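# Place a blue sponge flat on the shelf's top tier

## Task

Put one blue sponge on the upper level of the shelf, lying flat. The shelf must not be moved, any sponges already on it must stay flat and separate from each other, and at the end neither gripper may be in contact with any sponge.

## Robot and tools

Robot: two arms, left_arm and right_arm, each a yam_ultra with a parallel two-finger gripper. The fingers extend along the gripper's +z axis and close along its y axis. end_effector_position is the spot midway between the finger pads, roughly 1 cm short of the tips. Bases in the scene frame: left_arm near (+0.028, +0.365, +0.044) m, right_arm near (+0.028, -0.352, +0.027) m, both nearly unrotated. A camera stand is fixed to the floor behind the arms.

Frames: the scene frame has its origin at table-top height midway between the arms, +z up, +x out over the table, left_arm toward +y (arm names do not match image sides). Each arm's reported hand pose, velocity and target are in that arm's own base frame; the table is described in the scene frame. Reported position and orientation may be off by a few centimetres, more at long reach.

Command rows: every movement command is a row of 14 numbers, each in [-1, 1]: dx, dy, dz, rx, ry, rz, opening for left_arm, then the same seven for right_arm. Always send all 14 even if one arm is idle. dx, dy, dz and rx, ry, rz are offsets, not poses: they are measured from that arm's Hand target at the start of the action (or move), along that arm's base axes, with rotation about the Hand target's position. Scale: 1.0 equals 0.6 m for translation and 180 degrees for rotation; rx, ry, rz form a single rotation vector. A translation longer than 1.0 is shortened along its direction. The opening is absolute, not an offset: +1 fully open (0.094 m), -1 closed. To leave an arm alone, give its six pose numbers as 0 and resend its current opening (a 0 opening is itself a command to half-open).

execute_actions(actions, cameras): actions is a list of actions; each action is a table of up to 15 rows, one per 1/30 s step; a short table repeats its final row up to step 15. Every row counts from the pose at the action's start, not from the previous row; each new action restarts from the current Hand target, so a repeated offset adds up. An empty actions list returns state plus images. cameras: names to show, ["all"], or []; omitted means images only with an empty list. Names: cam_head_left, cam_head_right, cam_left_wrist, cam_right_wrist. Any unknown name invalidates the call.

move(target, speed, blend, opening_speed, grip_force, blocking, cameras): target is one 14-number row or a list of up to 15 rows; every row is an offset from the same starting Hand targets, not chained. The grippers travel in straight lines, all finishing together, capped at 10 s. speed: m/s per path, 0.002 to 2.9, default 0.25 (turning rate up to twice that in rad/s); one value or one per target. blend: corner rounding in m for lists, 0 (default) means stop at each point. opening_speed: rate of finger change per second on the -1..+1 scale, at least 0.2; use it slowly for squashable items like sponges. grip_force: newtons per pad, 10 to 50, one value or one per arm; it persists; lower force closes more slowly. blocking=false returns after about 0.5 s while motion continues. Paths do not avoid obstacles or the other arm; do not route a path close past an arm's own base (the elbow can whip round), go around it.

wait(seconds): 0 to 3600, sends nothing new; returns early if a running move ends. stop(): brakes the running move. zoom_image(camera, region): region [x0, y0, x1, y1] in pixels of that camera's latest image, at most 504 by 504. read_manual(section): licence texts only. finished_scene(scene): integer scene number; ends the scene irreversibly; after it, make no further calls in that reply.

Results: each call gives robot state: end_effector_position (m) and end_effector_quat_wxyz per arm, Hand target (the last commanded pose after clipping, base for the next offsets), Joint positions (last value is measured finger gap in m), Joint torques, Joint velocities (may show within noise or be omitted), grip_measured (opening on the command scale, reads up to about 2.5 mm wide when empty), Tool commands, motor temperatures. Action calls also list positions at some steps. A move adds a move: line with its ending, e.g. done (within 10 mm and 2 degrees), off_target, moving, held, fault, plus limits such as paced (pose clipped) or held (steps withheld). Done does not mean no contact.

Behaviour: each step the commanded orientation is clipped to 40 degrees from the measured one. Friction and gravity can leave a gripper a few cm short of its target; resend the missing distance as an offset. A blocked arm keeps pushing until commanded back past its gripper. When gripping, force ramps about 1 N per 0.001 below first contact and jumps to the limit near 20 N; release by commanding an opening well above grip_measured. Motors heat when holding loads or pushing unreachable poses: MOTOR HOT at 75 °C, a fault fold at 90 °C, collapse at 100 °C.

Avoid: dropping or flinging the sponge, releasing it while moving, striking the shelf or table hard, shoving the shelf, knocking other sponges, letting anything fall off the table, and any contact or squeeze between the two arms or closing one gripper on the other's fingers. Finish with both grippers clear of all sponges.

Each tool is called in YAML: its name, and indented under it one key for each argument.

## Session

execute_actions:
  actions: []

Scene clock: 0.00 s.
left_arm: end_effector_position=(+0.4082, +0.0455, +0.1046) grip_measured=+1.000 end_effector_quat_wxyz=(+0.570, -0.097, +0.805, +0.132) | right_arm: end_effector_position=(+0.4048, -0.0244, +0.1132) grip_measured=+1.000 end_effector_quat_wxyz=(+0.603, +0.037, +0.793, -0.077)
Joint positions: left_arm=[-0.056 1.587 0.449 0.792 -0.382 -0.026 0.094] | right_arm=[0.02 1.559 0.378 0.914 0.187 -0.031 0.094]
Joint velocities: within noise
Joint torques (N m): no reading
Motor temperatures (°C): left_arm=[26 27 28 25 24 27 28] | right_arm=[27 29 26 27 27 28 28]
Heat: left arm: 28 °C; right arm: 29 °C.
Hand target: left_arm +0.4138, +0.0462, +0.1220; +0.591, -0.106, +0.789, +0.129 | right_arm +0.4095, -0.0258, +0.1301; +0.623, +0.039, +0.777, -0.081
Tool commands: left_gripper/opening=+1.0 right_gripper/opening=+1.0

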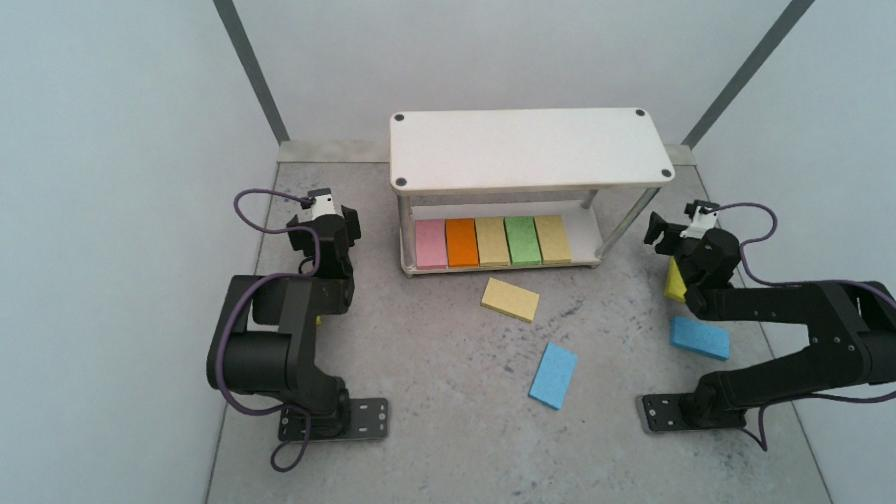

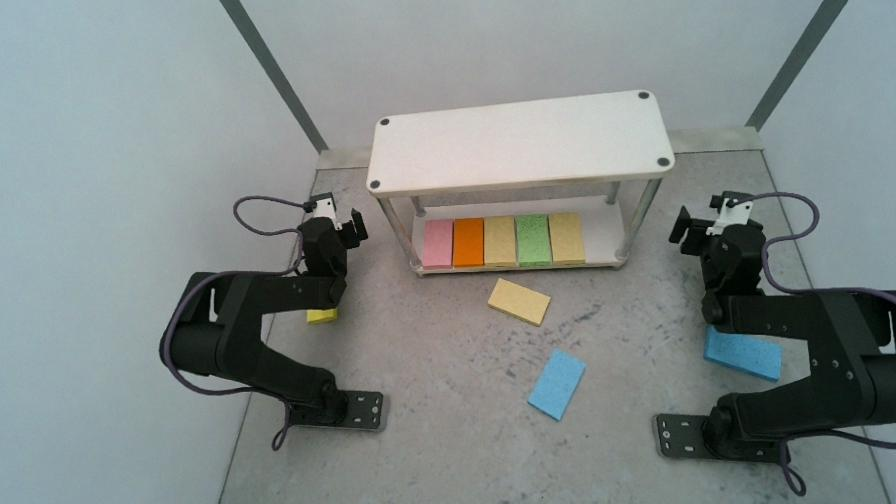

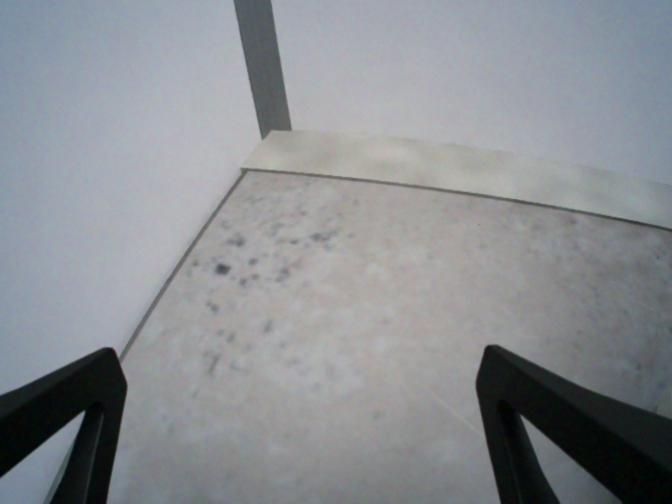

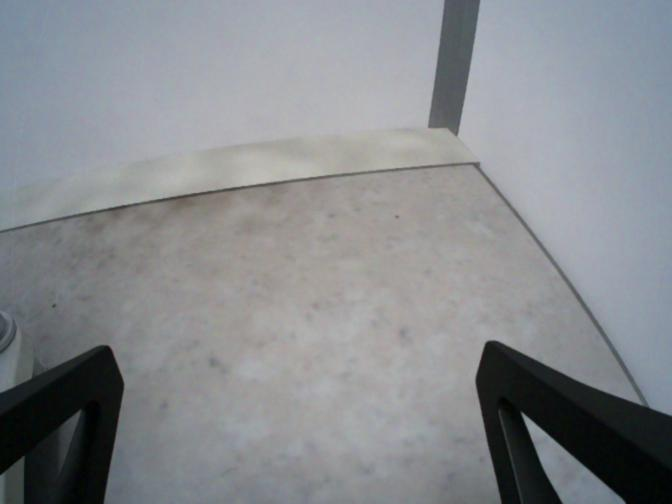

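move:
  target:
    - [-0.206,-0.11,-0.003,-0.0533,0.2434,-0.1153,1,0,0,0,0,0,0,1]
    - [-0.323,-0.494,0.03,0.0277,0.2292,-0.3307,1,0,0,0,0,0,0,1]
    - [-0.561,-0.819,-0.02,-0.0201,0.1113,-0.2307,1,0,0,0,0,0,0,1]
  speed: [0.35,0.45,0.4]
  blend: [0.04,0.04,0]
  cameras: ["cam_head_left","cam_left_wrist"]

Scene clock: 7.07 s.
left_arm: end_effector_position=(+0.0714, -0.4375, +0.0930) grip_measured=+1.000 end_effector_quat_wxyz=(+0.430, +0.204, +0.875, -0.092) | right_arm: end_effector_position=(+0.4048, -0.0244, +0.1132) grip_measured=+1.000 end_effector_quat_wxyz=(+0.603, +0.037, +0.793, -0.077)
Joint positions: left_arm=[-1.725 1.971 1.357 -0.61 -0.86 -1.106 0.094] | right_arm=[0.02 1.559 0.378 0.914 0.187 -0.031 0.094]
Joint torques (N m): left_arm=[-0.21 -6.74 8.72 0.5 -0.88 -0.1] | right_arm=[-0.1 -5.94 5.19 2.21 -0.01 0]
Heat: left arm: 29 °C; right arm: 29 °C.
Hand target: left_arm +0.0772, -0.4452, +0.1100; +0.451, +0.185, +0.868, -0.096 | right_arm +0.4095, -0.0258, +0.1301; +0.623, +0.039, +0.777, -0.081
Off the commanded pose: left_arm 0.020 m, 3 deg | right_arm 0.018 m, 3 deg.
move: off_target (left_arm)

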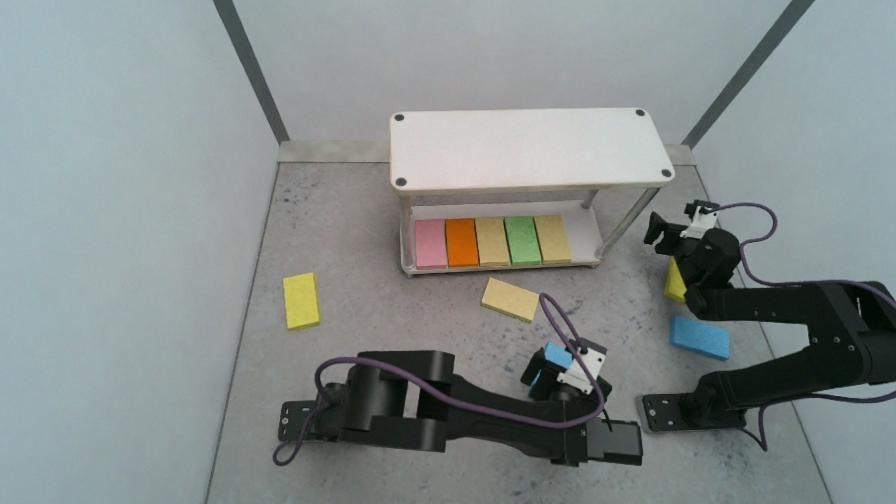

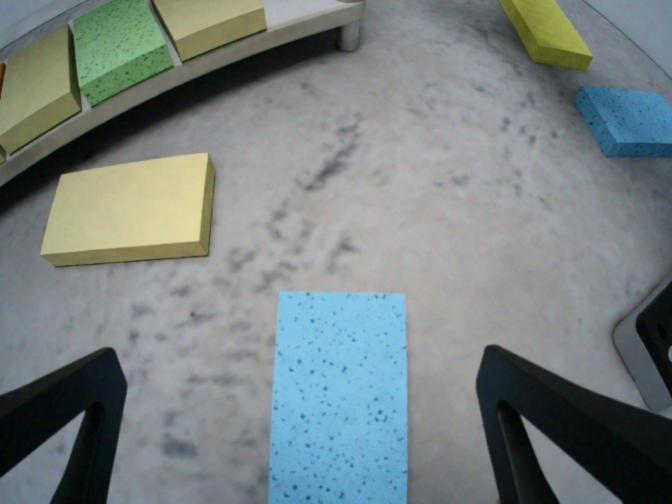

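move:
  target:
    - [0,-0.023,-0.083,0,0,-0.011,1,0,0,0,0,0,0,1]
    - [0,-0.023,-0.179,0,0,-0.011,1,0,0,0,0,0,0,1]
    - [0,-0.023,-0.179,0,0,-0.011,-0.1,0,0,0,0,0,0,1]
  speed: [0.2,0.15,0.1]
  blend: [0.01,0,0]
  opening_speed: 2
  cameras: ["cam_left_wrist"]

Scene clock: 10.93 s.
left_arm: end_effector_position=(+0.0678, -0.4607, +0.0032) grip_measured=-0.097 end_effector_quat_wxyz=(+0.434, +0.213, +0.869, -0.103) | right_arm: end_effector_position=(+0.4048, -0.0244, +0.1132) grip_measured=+1.000 end_effector_quat_wxyz=(+0.603, +0.037, +0.793, -0.077)
Joint positions: left_arm=[-1.725 2.196 1.289 -0.269 -0.86 -1.062 0.042] | right_arm=[0.02 1.559 0.378 0.914 0.187 -0.031 0.094]
Joint torques (N m): left_arm=[0.47 -7.79 3 1.11 -0.7 0.04] | right_arm=[-0.09 -5.96 5.19 2.21 -0.01 0]
Heat: left arm: 29 °C; right arm: 30 °C.
Hand target: left_arm +0.0772, -0.4590, +0.0026; +0.450, +0.200, +0.864, -0.103 | right_arm +0.4095, -0.0258, +0.1301; +0.623, +0.039, +0.777, -0.081
Off the commanded pose: left_arm 0.010 m, 2 deg | right_arm 0.018 m, 3 deg.
move: done

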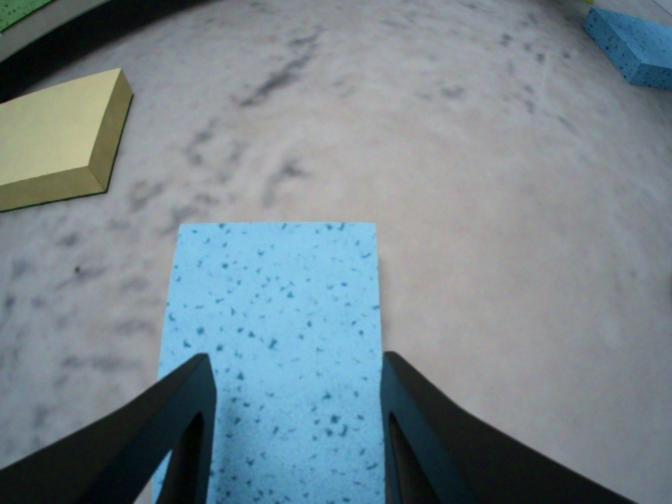

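move:
  target:
    - [0,0,0.012,0,0,0,1,0,0,0,0,0,0,1]
    - [0.006,0.01,0.03,0,0,0,1,0,0,0,0,0,0,1]
    - [0.006,0.01,-0.02,0,0,0,1,0,0,0,0,0,0,1]
  speed: 0.12
  blend: [0,0.004,0]
  cameras: ["cam_left_wrist"]

Scene clock: 13.83 s.
left_arm: end_effector_position=(+0.0716, -0.4539, -0.0085) grip_measured=+0.997 end_effector_quat_wxyz=(+0.435, +0.213, +0.869, -0.103) | right_arm: end_effector_position=(+0.4048, -0.0244, +0.1132) grip_measured=+1.000 end_effector_quat_wxyz=(+0.603, +0.037, +0.793, -0.077)
Joint positions: left_arm=[-1.719 2.204 1.24 -0.206 -0.86 -1.053 0.094] | right_arm=[0.02 1.559 0.378 0.914 0.187 -0.031 0.094]
Joint torques (N m): left_arm=[0.51 -7.46 3.02 1.12 -0.69 0.05] | right_arm=[-0.09 -5.96 5.16 2.21 -0.01 -0.01]
Heat: left arm: 29 °C; right arm: 31 °C.
Hand target: left_arm +0.0808, -0.4530, -0.0094; +0.450, +0.200, +0.864, -0.103 | right_arm +0.4095, -0.0258, +0.1301; +0.623, +0.039, +0.777, -0.081
Off the commanded pose: left_arm 0.009 m, 2 deg | right_arm 0.018 m, 3 deg.
move: done

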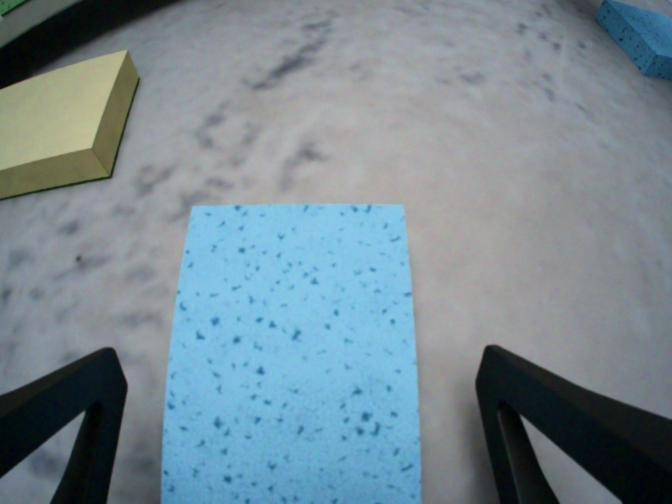

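move:
  target:
    - [0,0,-0.016,0,0,0,1,0,0,0,0,0,0,1]
    - [0,0,-0.016,0,0,0,-0.1,0,0,0,0,0,0,1]
  speed: 0.1
  opening_speed: 2
  cameras: ["cam_left_wrist"]

Scene clock: 16.20 s.
left_arm: end_effector_position=(+0.0724, -0.4545, -0.0174) grip_measured=+0.273 end_effector_quat_wxyz=(+0.439, +0.211, +0.867, -0.103) | right_arm: end_effector_position=(+0.4048, -0.0244, +0.1132) grip_measured=+1.000 end_effector_quat_wxyz=(+0.603, +0.037, +0.793, -0.077)
Joint positions: left_arm=[-1.719 2.23 1.234 -0.17 -0.868 -1.051 0.06] | right_arm=[0.02 1.559 0.378 0.914 0.187 -0.031 0.094]
Joint torques (N m): left_arm=[0.47 -7.53 2.96 1.09 -0.61 0.05] | right_arm=[-0.09 -5.94 5.18 2.21 -0.01 0]
Heat: left arm: 29 °C; right arm: 31 °C.
Hand target: left_arm +0.0808, -0.4530, -0.0190; +0.450, +0.200, +0.864, -0.103 | right_arm +0.4095, -0.0258, +0.1301; +0.623, +0.039, +0.777, -0.081
Off the commanded pose: left_arm 0.009 m, 2 deg | right_arm 0.018 m, 3 deg.
move: done

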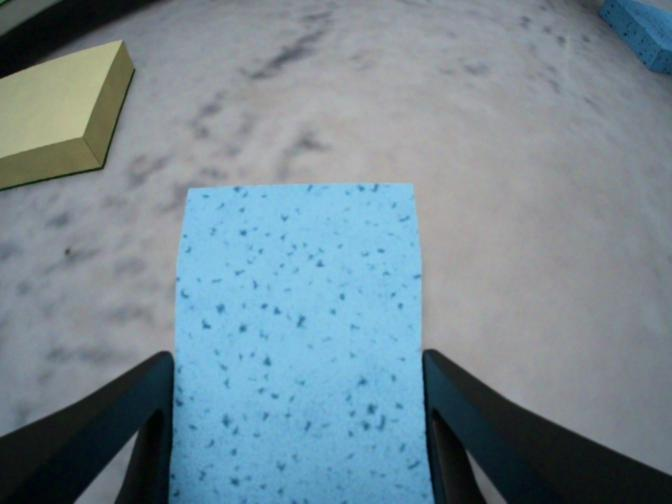

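move:
  target:
    - [0,0.033,0.2,0,0,0,-0.1,0,0,0,0,0,0,1]
    - [0.182,0.322,0.673,0.005,0.01,-0.01,-0.1,0,0,0,0,0,0,1]
    - [0.545,0.367,0.69,0.0139,0.024,-0.021,-0.1,0,0,0,0,0,0,1]
  speed: [0.3,0.4,0.35]
  blend: [0.04,0.05,0]
  cameras: ["cam_head_left","cam_head_right","cam_left_wrist"]

Scene clock: 20.60 s.
left_arm: end_effector_position=(+0.4115, -0.2356, +0.3854) grip_measured=+0.273 end_effector_quat_wxyz=(+0.406, +0.234, +0.877, -0.102) | right_arm: end_effector_position=(+0.4048, -0.0244, +0.1132) grip_measured=+1.000 end_effector_quat_wxyz=(+0.603, +0.037, +0.793, -0.077)
Joint positions: left_arm=[-0.528 1.908 2.464 -1.263 -0.017 0.001 0.06] | right_arm=[0.02 1.559 0.378 0.914 0.187 -0.031 0.094]
Joint torques (N m): left_arm=[0.44 -5.75 7.84 1.16 0.1 0.04] | right_arm=[-0.09 -5.94 5.18 2.21 -0.01 0]
Motor temperatures (°C): left_arm=[26 28 30 26 25 27 28] | right_arm=[27 29 27 32 27 28 28]
Heat: left arm: 30 °C; right arm: 32 °C.
Hand target: left_arm +0.4078, -0.2328, +0.3950; +0.409, +0.234, +0.876, -0.107 | right_arm +0.4095, -0.0258, +0.1301; +0.623, +0.039, +0.777, -0.081
Off the commanded pose: left_arm 0.011 m, 1 deg | right_arm 0.018 m, 3 deg.
move: off_target (left_arm)

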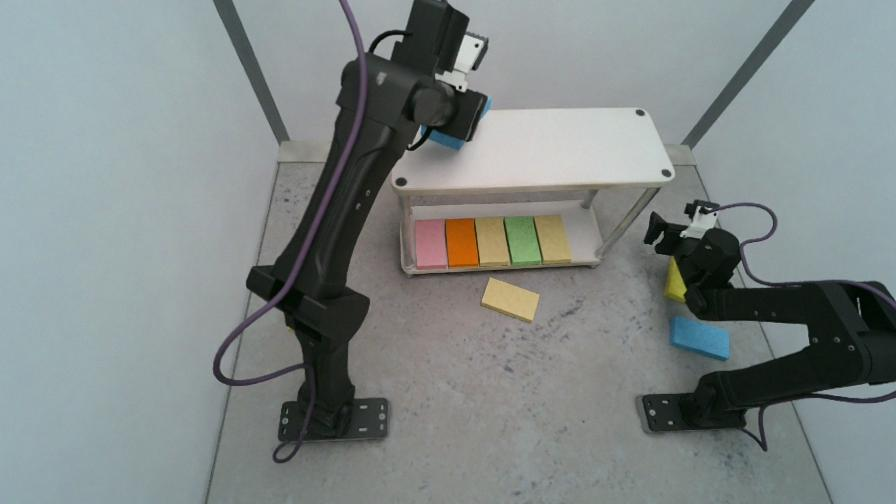

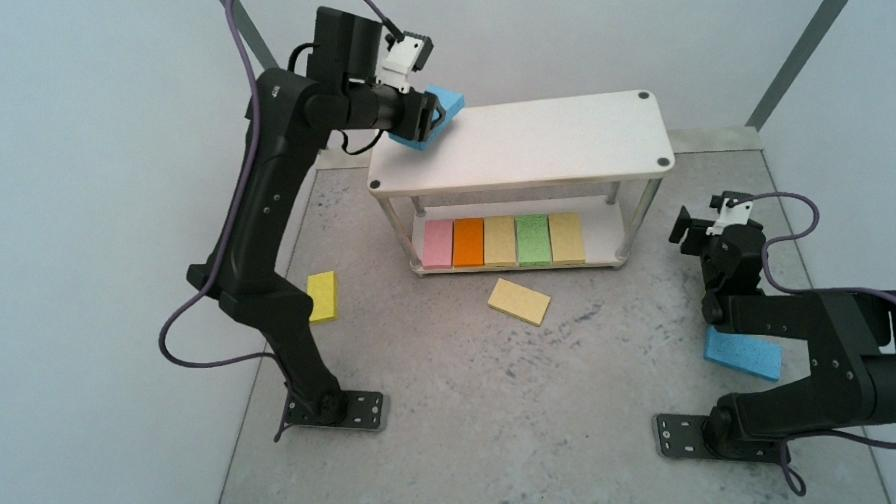

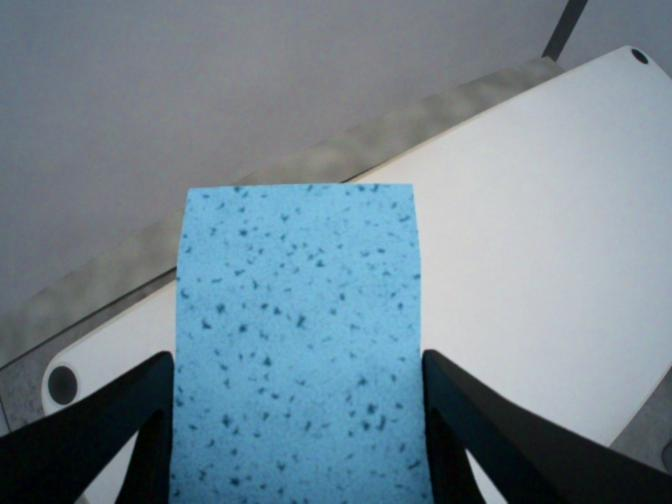

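move:
  target:
    - [-0.045,0,-0.03,0,0,0,-0.1,0,0,0,0,0,0,1]
    - [-0.045,0,-0.108,0,0,0,-0.1,0,0,0,0,0,0,1]
  speed: [0.15,0.12]
  blend: [0.01,0]
  cameras: ["cam_head_left","cam_head_right"]

zoom_image:
  camera: "cam_head_right"
  region: [340, 50, 550, 210]

Scene clock: 22.83 s.
left_arm: end_effector_position=(+0.3893, -0.2299, +0.3394) grip_measured=+0.273 end_effector_quat_wxyz=(+0.422, +0.231, +0.871, -0.104) | right_arm: end_effector_position=(+0.4048, -0.0244, +0.1132) grip_measured=+1.000 end_effector_quat_wxyz=(+0.603, +0.037, +0.793, -0.077)
Joint positions: left_arm=[-0.551 1.612 1.837 -0.898 -0.04 -0.014 0.06] | right_arm=[0.02 1.559 0.378 0.914 0.187 -0.031 0.094]
Joint torques (N m): left_arm=[-0.54 -5.72 2.97 1.36 -0.06 -0.1] | right_arm=[-0.09 -5.96 5.18 2.21 -0.01 -0.01]
Heat: left arm: 30 °C; right arm: 32 °C.
Hand target: left_arm +0.3808, -0.2328, +0.3302; +0.409, +0.234, +0.876, -0.107 | right_arm +0.4095, -0.0258, +0.1301; +0.623, +0.039, +0.777, -0.081
Off the commanded pose: left_arm 0.013 m, 2 deg | right_arm 0.018 m, 3 deg.
move: off_target (left_arm)

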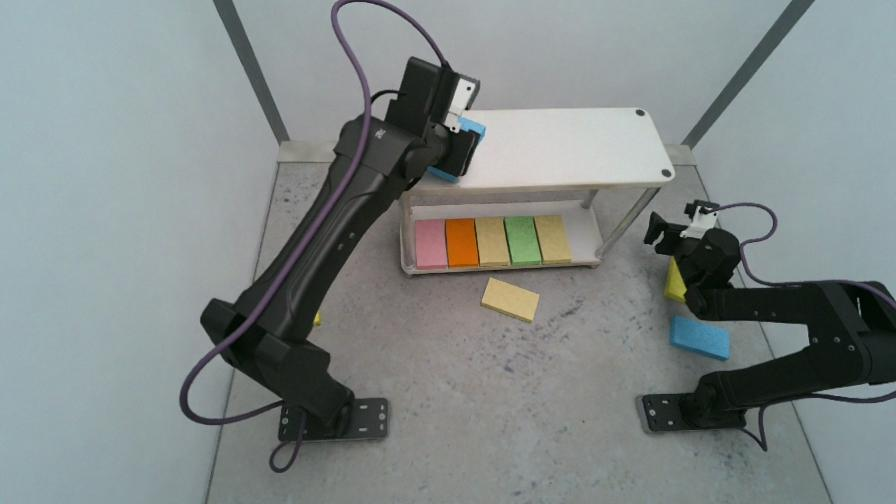

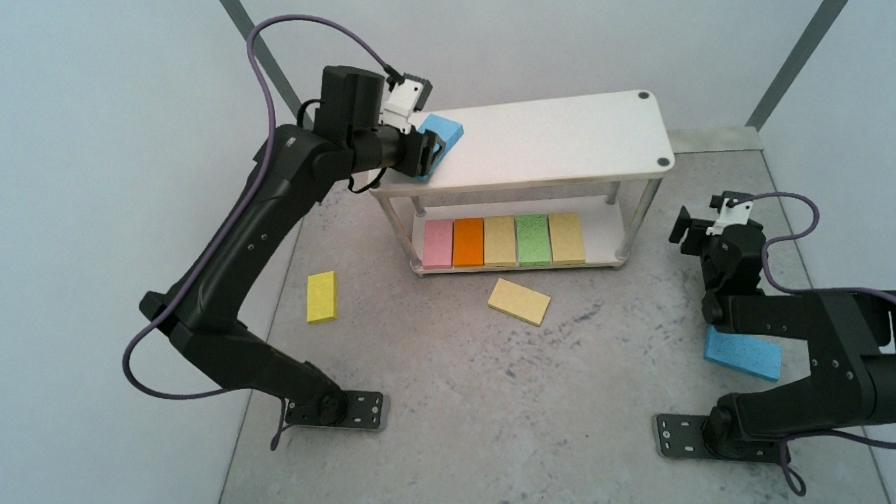

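Scaled by 2.400 from the camera's image (finer frame: 1280x720).

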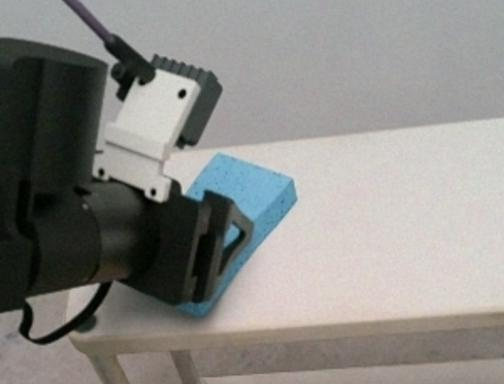

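move:
  target:
    - [0.01,0,0.03,0.011,0.019,0,-0.1,0,0,0,0,0,0,1]
    - [0.022,0,0.02,0.013,0.023,0,-0.1,0,0,0,0,0,0,1]
    - [0.022,0,-0.004,0.013,0.023,0,-0.1,0,0,0,0,0,0,1]
  speed: 0.1
  blend: [0.006,0.004,0]
  cameras: ["cam_head_left","cam_head_right","cam_left_wrist"]

zoom_image:
  camera: "cam_head_right"
  region: [340, 50, 550, 210]

Scene clock: 24.30 s.
left_arm: end_effector_position=(+0.3993, -0.2360, +0.3415) grip_measured=+0.273 end_effector_quat_wxyz=(+0.402, +0.234, +0.880, -0.098) | right_arm: end_effector_position=(+0.4048, -0.0244, +0.1132) grip_measured=+1.000 end_effector_quat_wxyz=(+0.603, +0.037, +0.793, -0.077)
Joint positions: left_arm=[-0.551 1.71 1.993 -1.001 -0.04 -0.014 0.06] | right_arm=[0.02 1.559 0.378 0.914 0.187 -0.031 0.094]
Joint torques (N m): left_arm=[0.46 -4.41 5.75 0.89 0.14 0.05] | right_arm=[-0.1 -5.94 5.16 2.21 -0.01 -0.01]
Heat: left arm: 30 °C; right arm: 32 °C.
Hand target: left_arm +0.3940, -0.2328, +0.3278; +0.372, +0.238, +0.892, -0.097 | right_arm +0.4095, -0.0258, +0.1301; +0.623, +0.039, +0.777, -0.081
Off the commanded pose: left_arm 0.015 m, 4 deg | right_arm 0.018 m, 3 deg.
move: off_target (left_arm); blend cut to 0.0047 m at target 1

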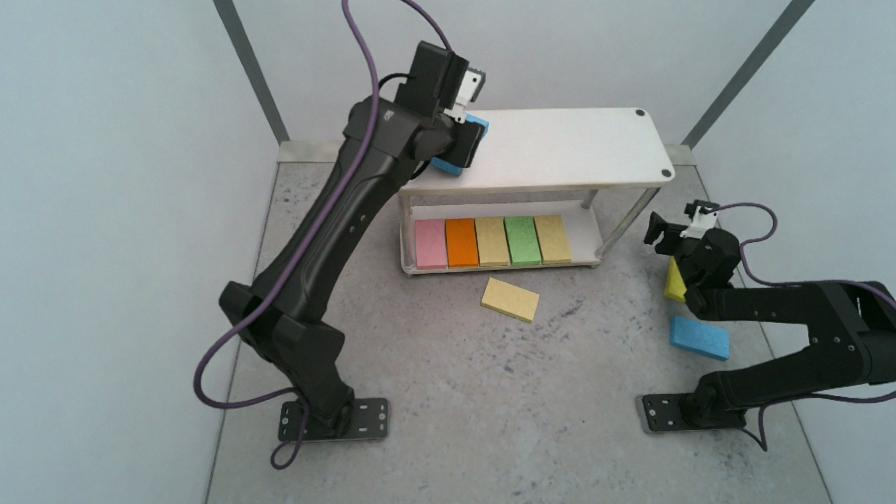

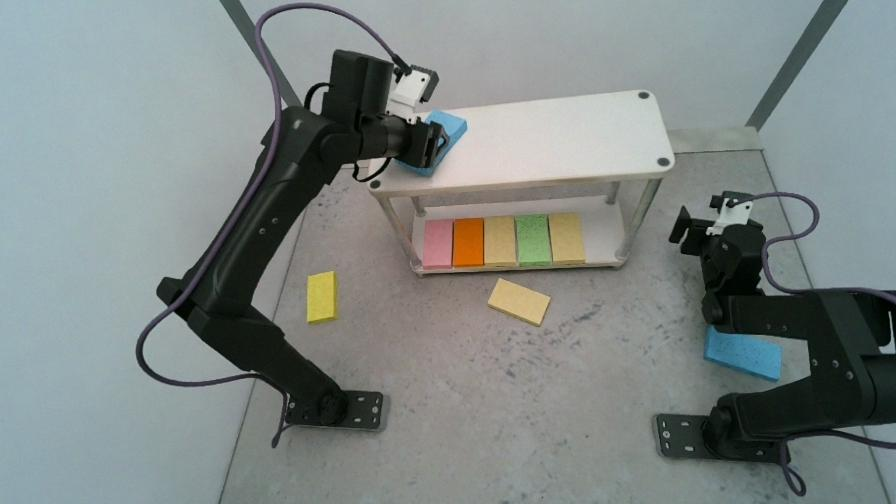

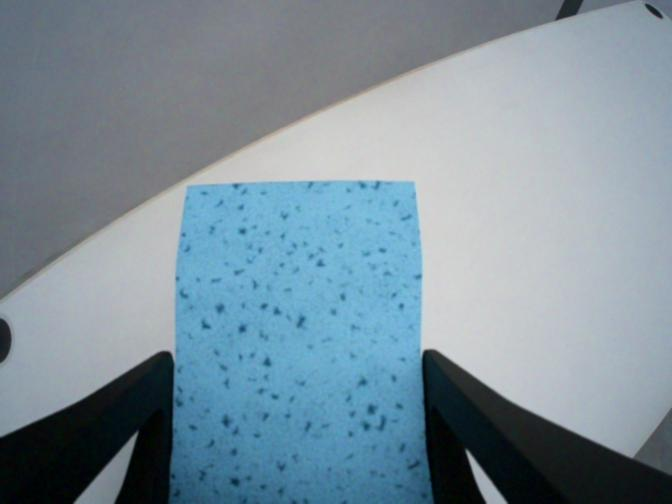

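Scaled by 2.400 from the camera's image (finer frame: 1280x720).

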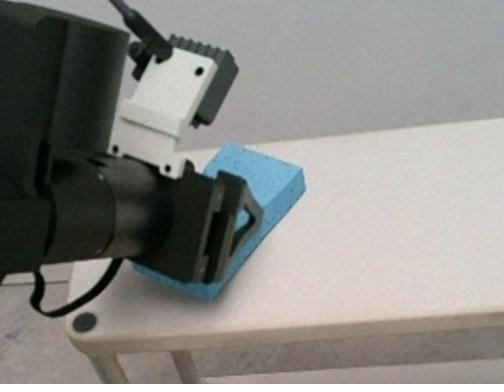

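move:
  target:
    - [0,0,0.012,0,0,0,-0.1,0,0,0,0,0,0,1]
    - [0,0,0.012,0,0,0,0.9,0,0,0,0,0,0,1]
  speed: 0.1
  opening_speed: 1.5
  cameras: ["cam_head_right","cam_left_wrist"]

zoom_image:
  camera: "cam_head_right"
  region: [340, 50, 550, 210]

Scene clock: 26.80 s.
left_arm: end_effector_position=(+0.3961, -0.2370, +0.3270) grip_measured=+0.897 end_effector_quat_wxyz=(+0.372, +0.236, +0.892, -0.097) | right_arm: end_effector_position=(+0.4048, -0.0244, +0.1132) grip_measured=+1.000 end_effector_quat_wxyz=(+0.603, +0.037, +0.793, -0.077)
Joint positions: left_arm=[-0.551 1.741 2.018 -1.059 -0.026 -0.023 0.089] | right_arm=[0.02 1.559 0.378 0.914 0.187 -0.031 0.094]
Joint torques (N m): left_arm=[0.46 -5.59 7.79 1.03 0.1 0.05] | right_arm=[-0.09 -5.96 5.18 2.21 0 -0.01]
Heat: left arm: 30 °C; right arm: 33 °C.
Hand target: left_arm +0.3940, -0.2328, +0.3350; +0.372, +0.238, +0.892, -0.097 | right_arm +0.4095, -0.0258, +0.1301; +0.623, +0.039, +0.777, -0.081
Off the commanded pose: left_arm 0.009 m, 0 deg | right_arm 0.018 m, 3 deg.
move: done; target 2's new opening was sent with left_arm's hand 0.010 m and 3 deg from that target

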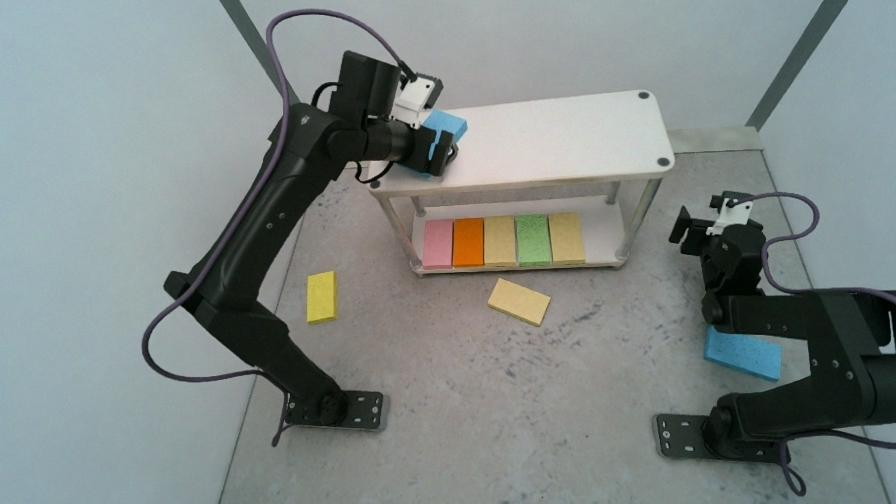

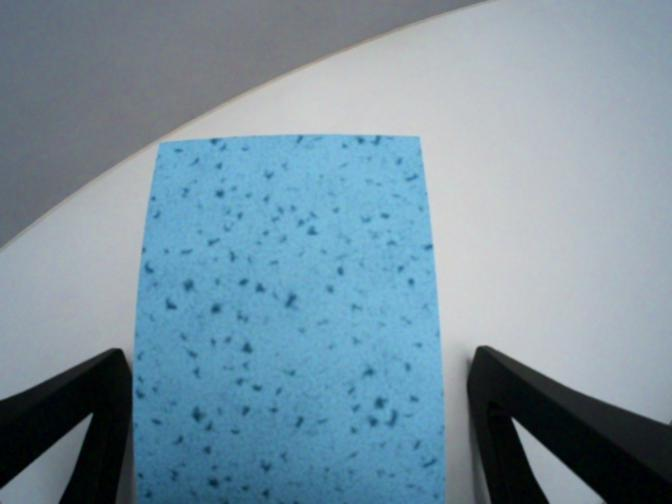

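Scaled by 2.400 from the camera's image (finer frame: 1280x720).

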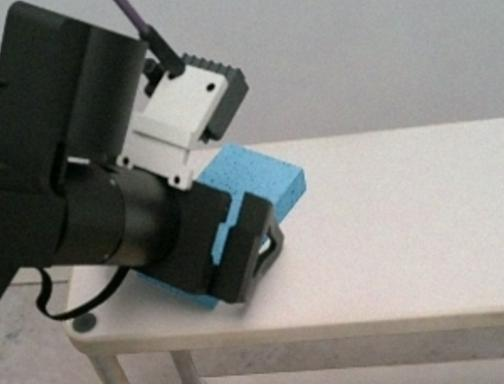

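move:
  target:
    - [-0.008,0.011,0.012,0,0,0,1,0,0,0,0,0,0,1]
    - [-0.115,0.075,0.12,-0.01,-0.0175,0,1,0,0,0,0,0,0,1]
    - [-0.2,0.125,0.16,-0.02,-0.035,0,1,0,0,0,0,0,0,1]
  speed: [0.1,0.15,0.3]
  blend: [0.003,0.03,0]
  cameras: ["cam_head_left","cam_head_right"]

zoom_image:
  camera: "cam_head_right"
  region: [340, 50, 550, 210]

Scene clock: 29.13 s.
left_arm: end_effector_position=(+0.2799, -0.1654, +0.4234) grip_measured=+0.997 end_effector_quat_wxyz=(+0.424, +0.232, +0.868, -0.114) | right_arm: end_effector_position=(+0.4048, -0.0244, +0.1132) grip_measured=+1.000 end_effector_quat_wxyz=(+0.603, +0.037, +0.793, -0.077)
Joint positions: left_arm=[-0.547 1.391 2.061 -1.332 -0.018 -0.016 0.094] | right_arm=[0.02 1.559 0.378 0.914 0.187 -0.031 0.094]
Joint torques (N m): left_arm=[0.55 -2.14 6.35 1.16 0.09 0.04] | right_arm=[-0.1 -5.94 5.18 2.21 -0.01 -0.01]
Heat: left arm: 30 °C; right arm: 33 °C.
Hand target: left_arm +0.2740, -0.1578, +0.4310; +0.428, +0.232, +0.867, -0.112 | right_arm +0.4095, -0.0258, +0.1301; +0.623, +0.039, +0.777, -0.081
Off the commanded pose: left_arm 0.012 m, 1 deg | right_arm 0.018 m, 3 deg.
move: off_target (left_arm)

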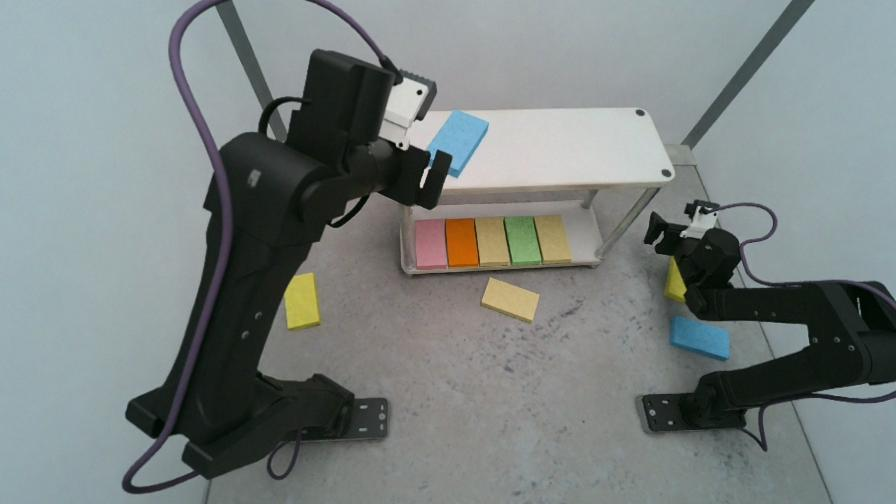

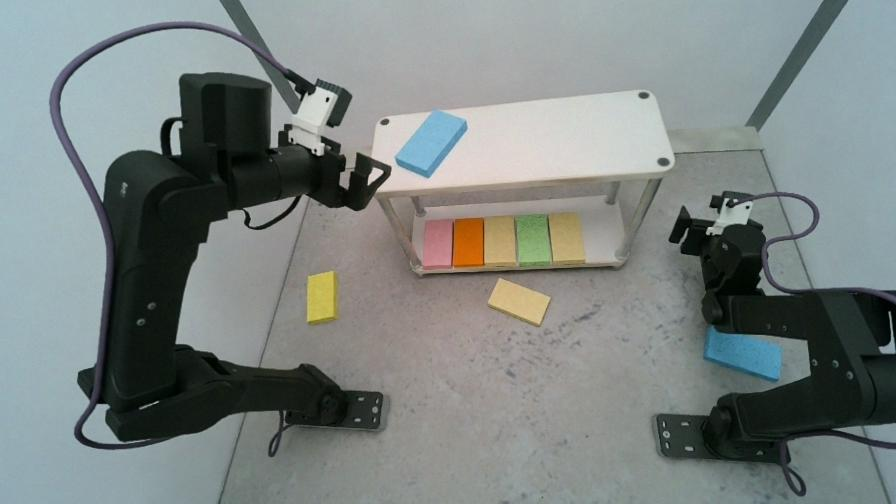

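Scaled by 2.400 from the camera's image (finer frame: 1280x720).

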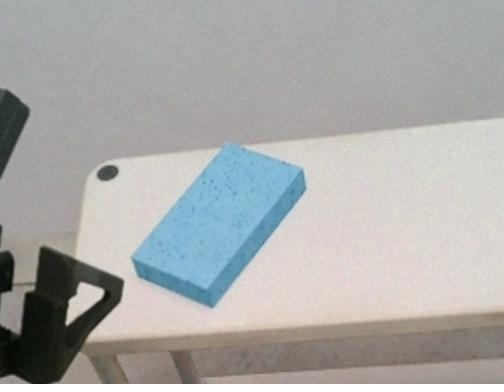

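finished_scene:
  scene: 3

The scene is finished: the task was done.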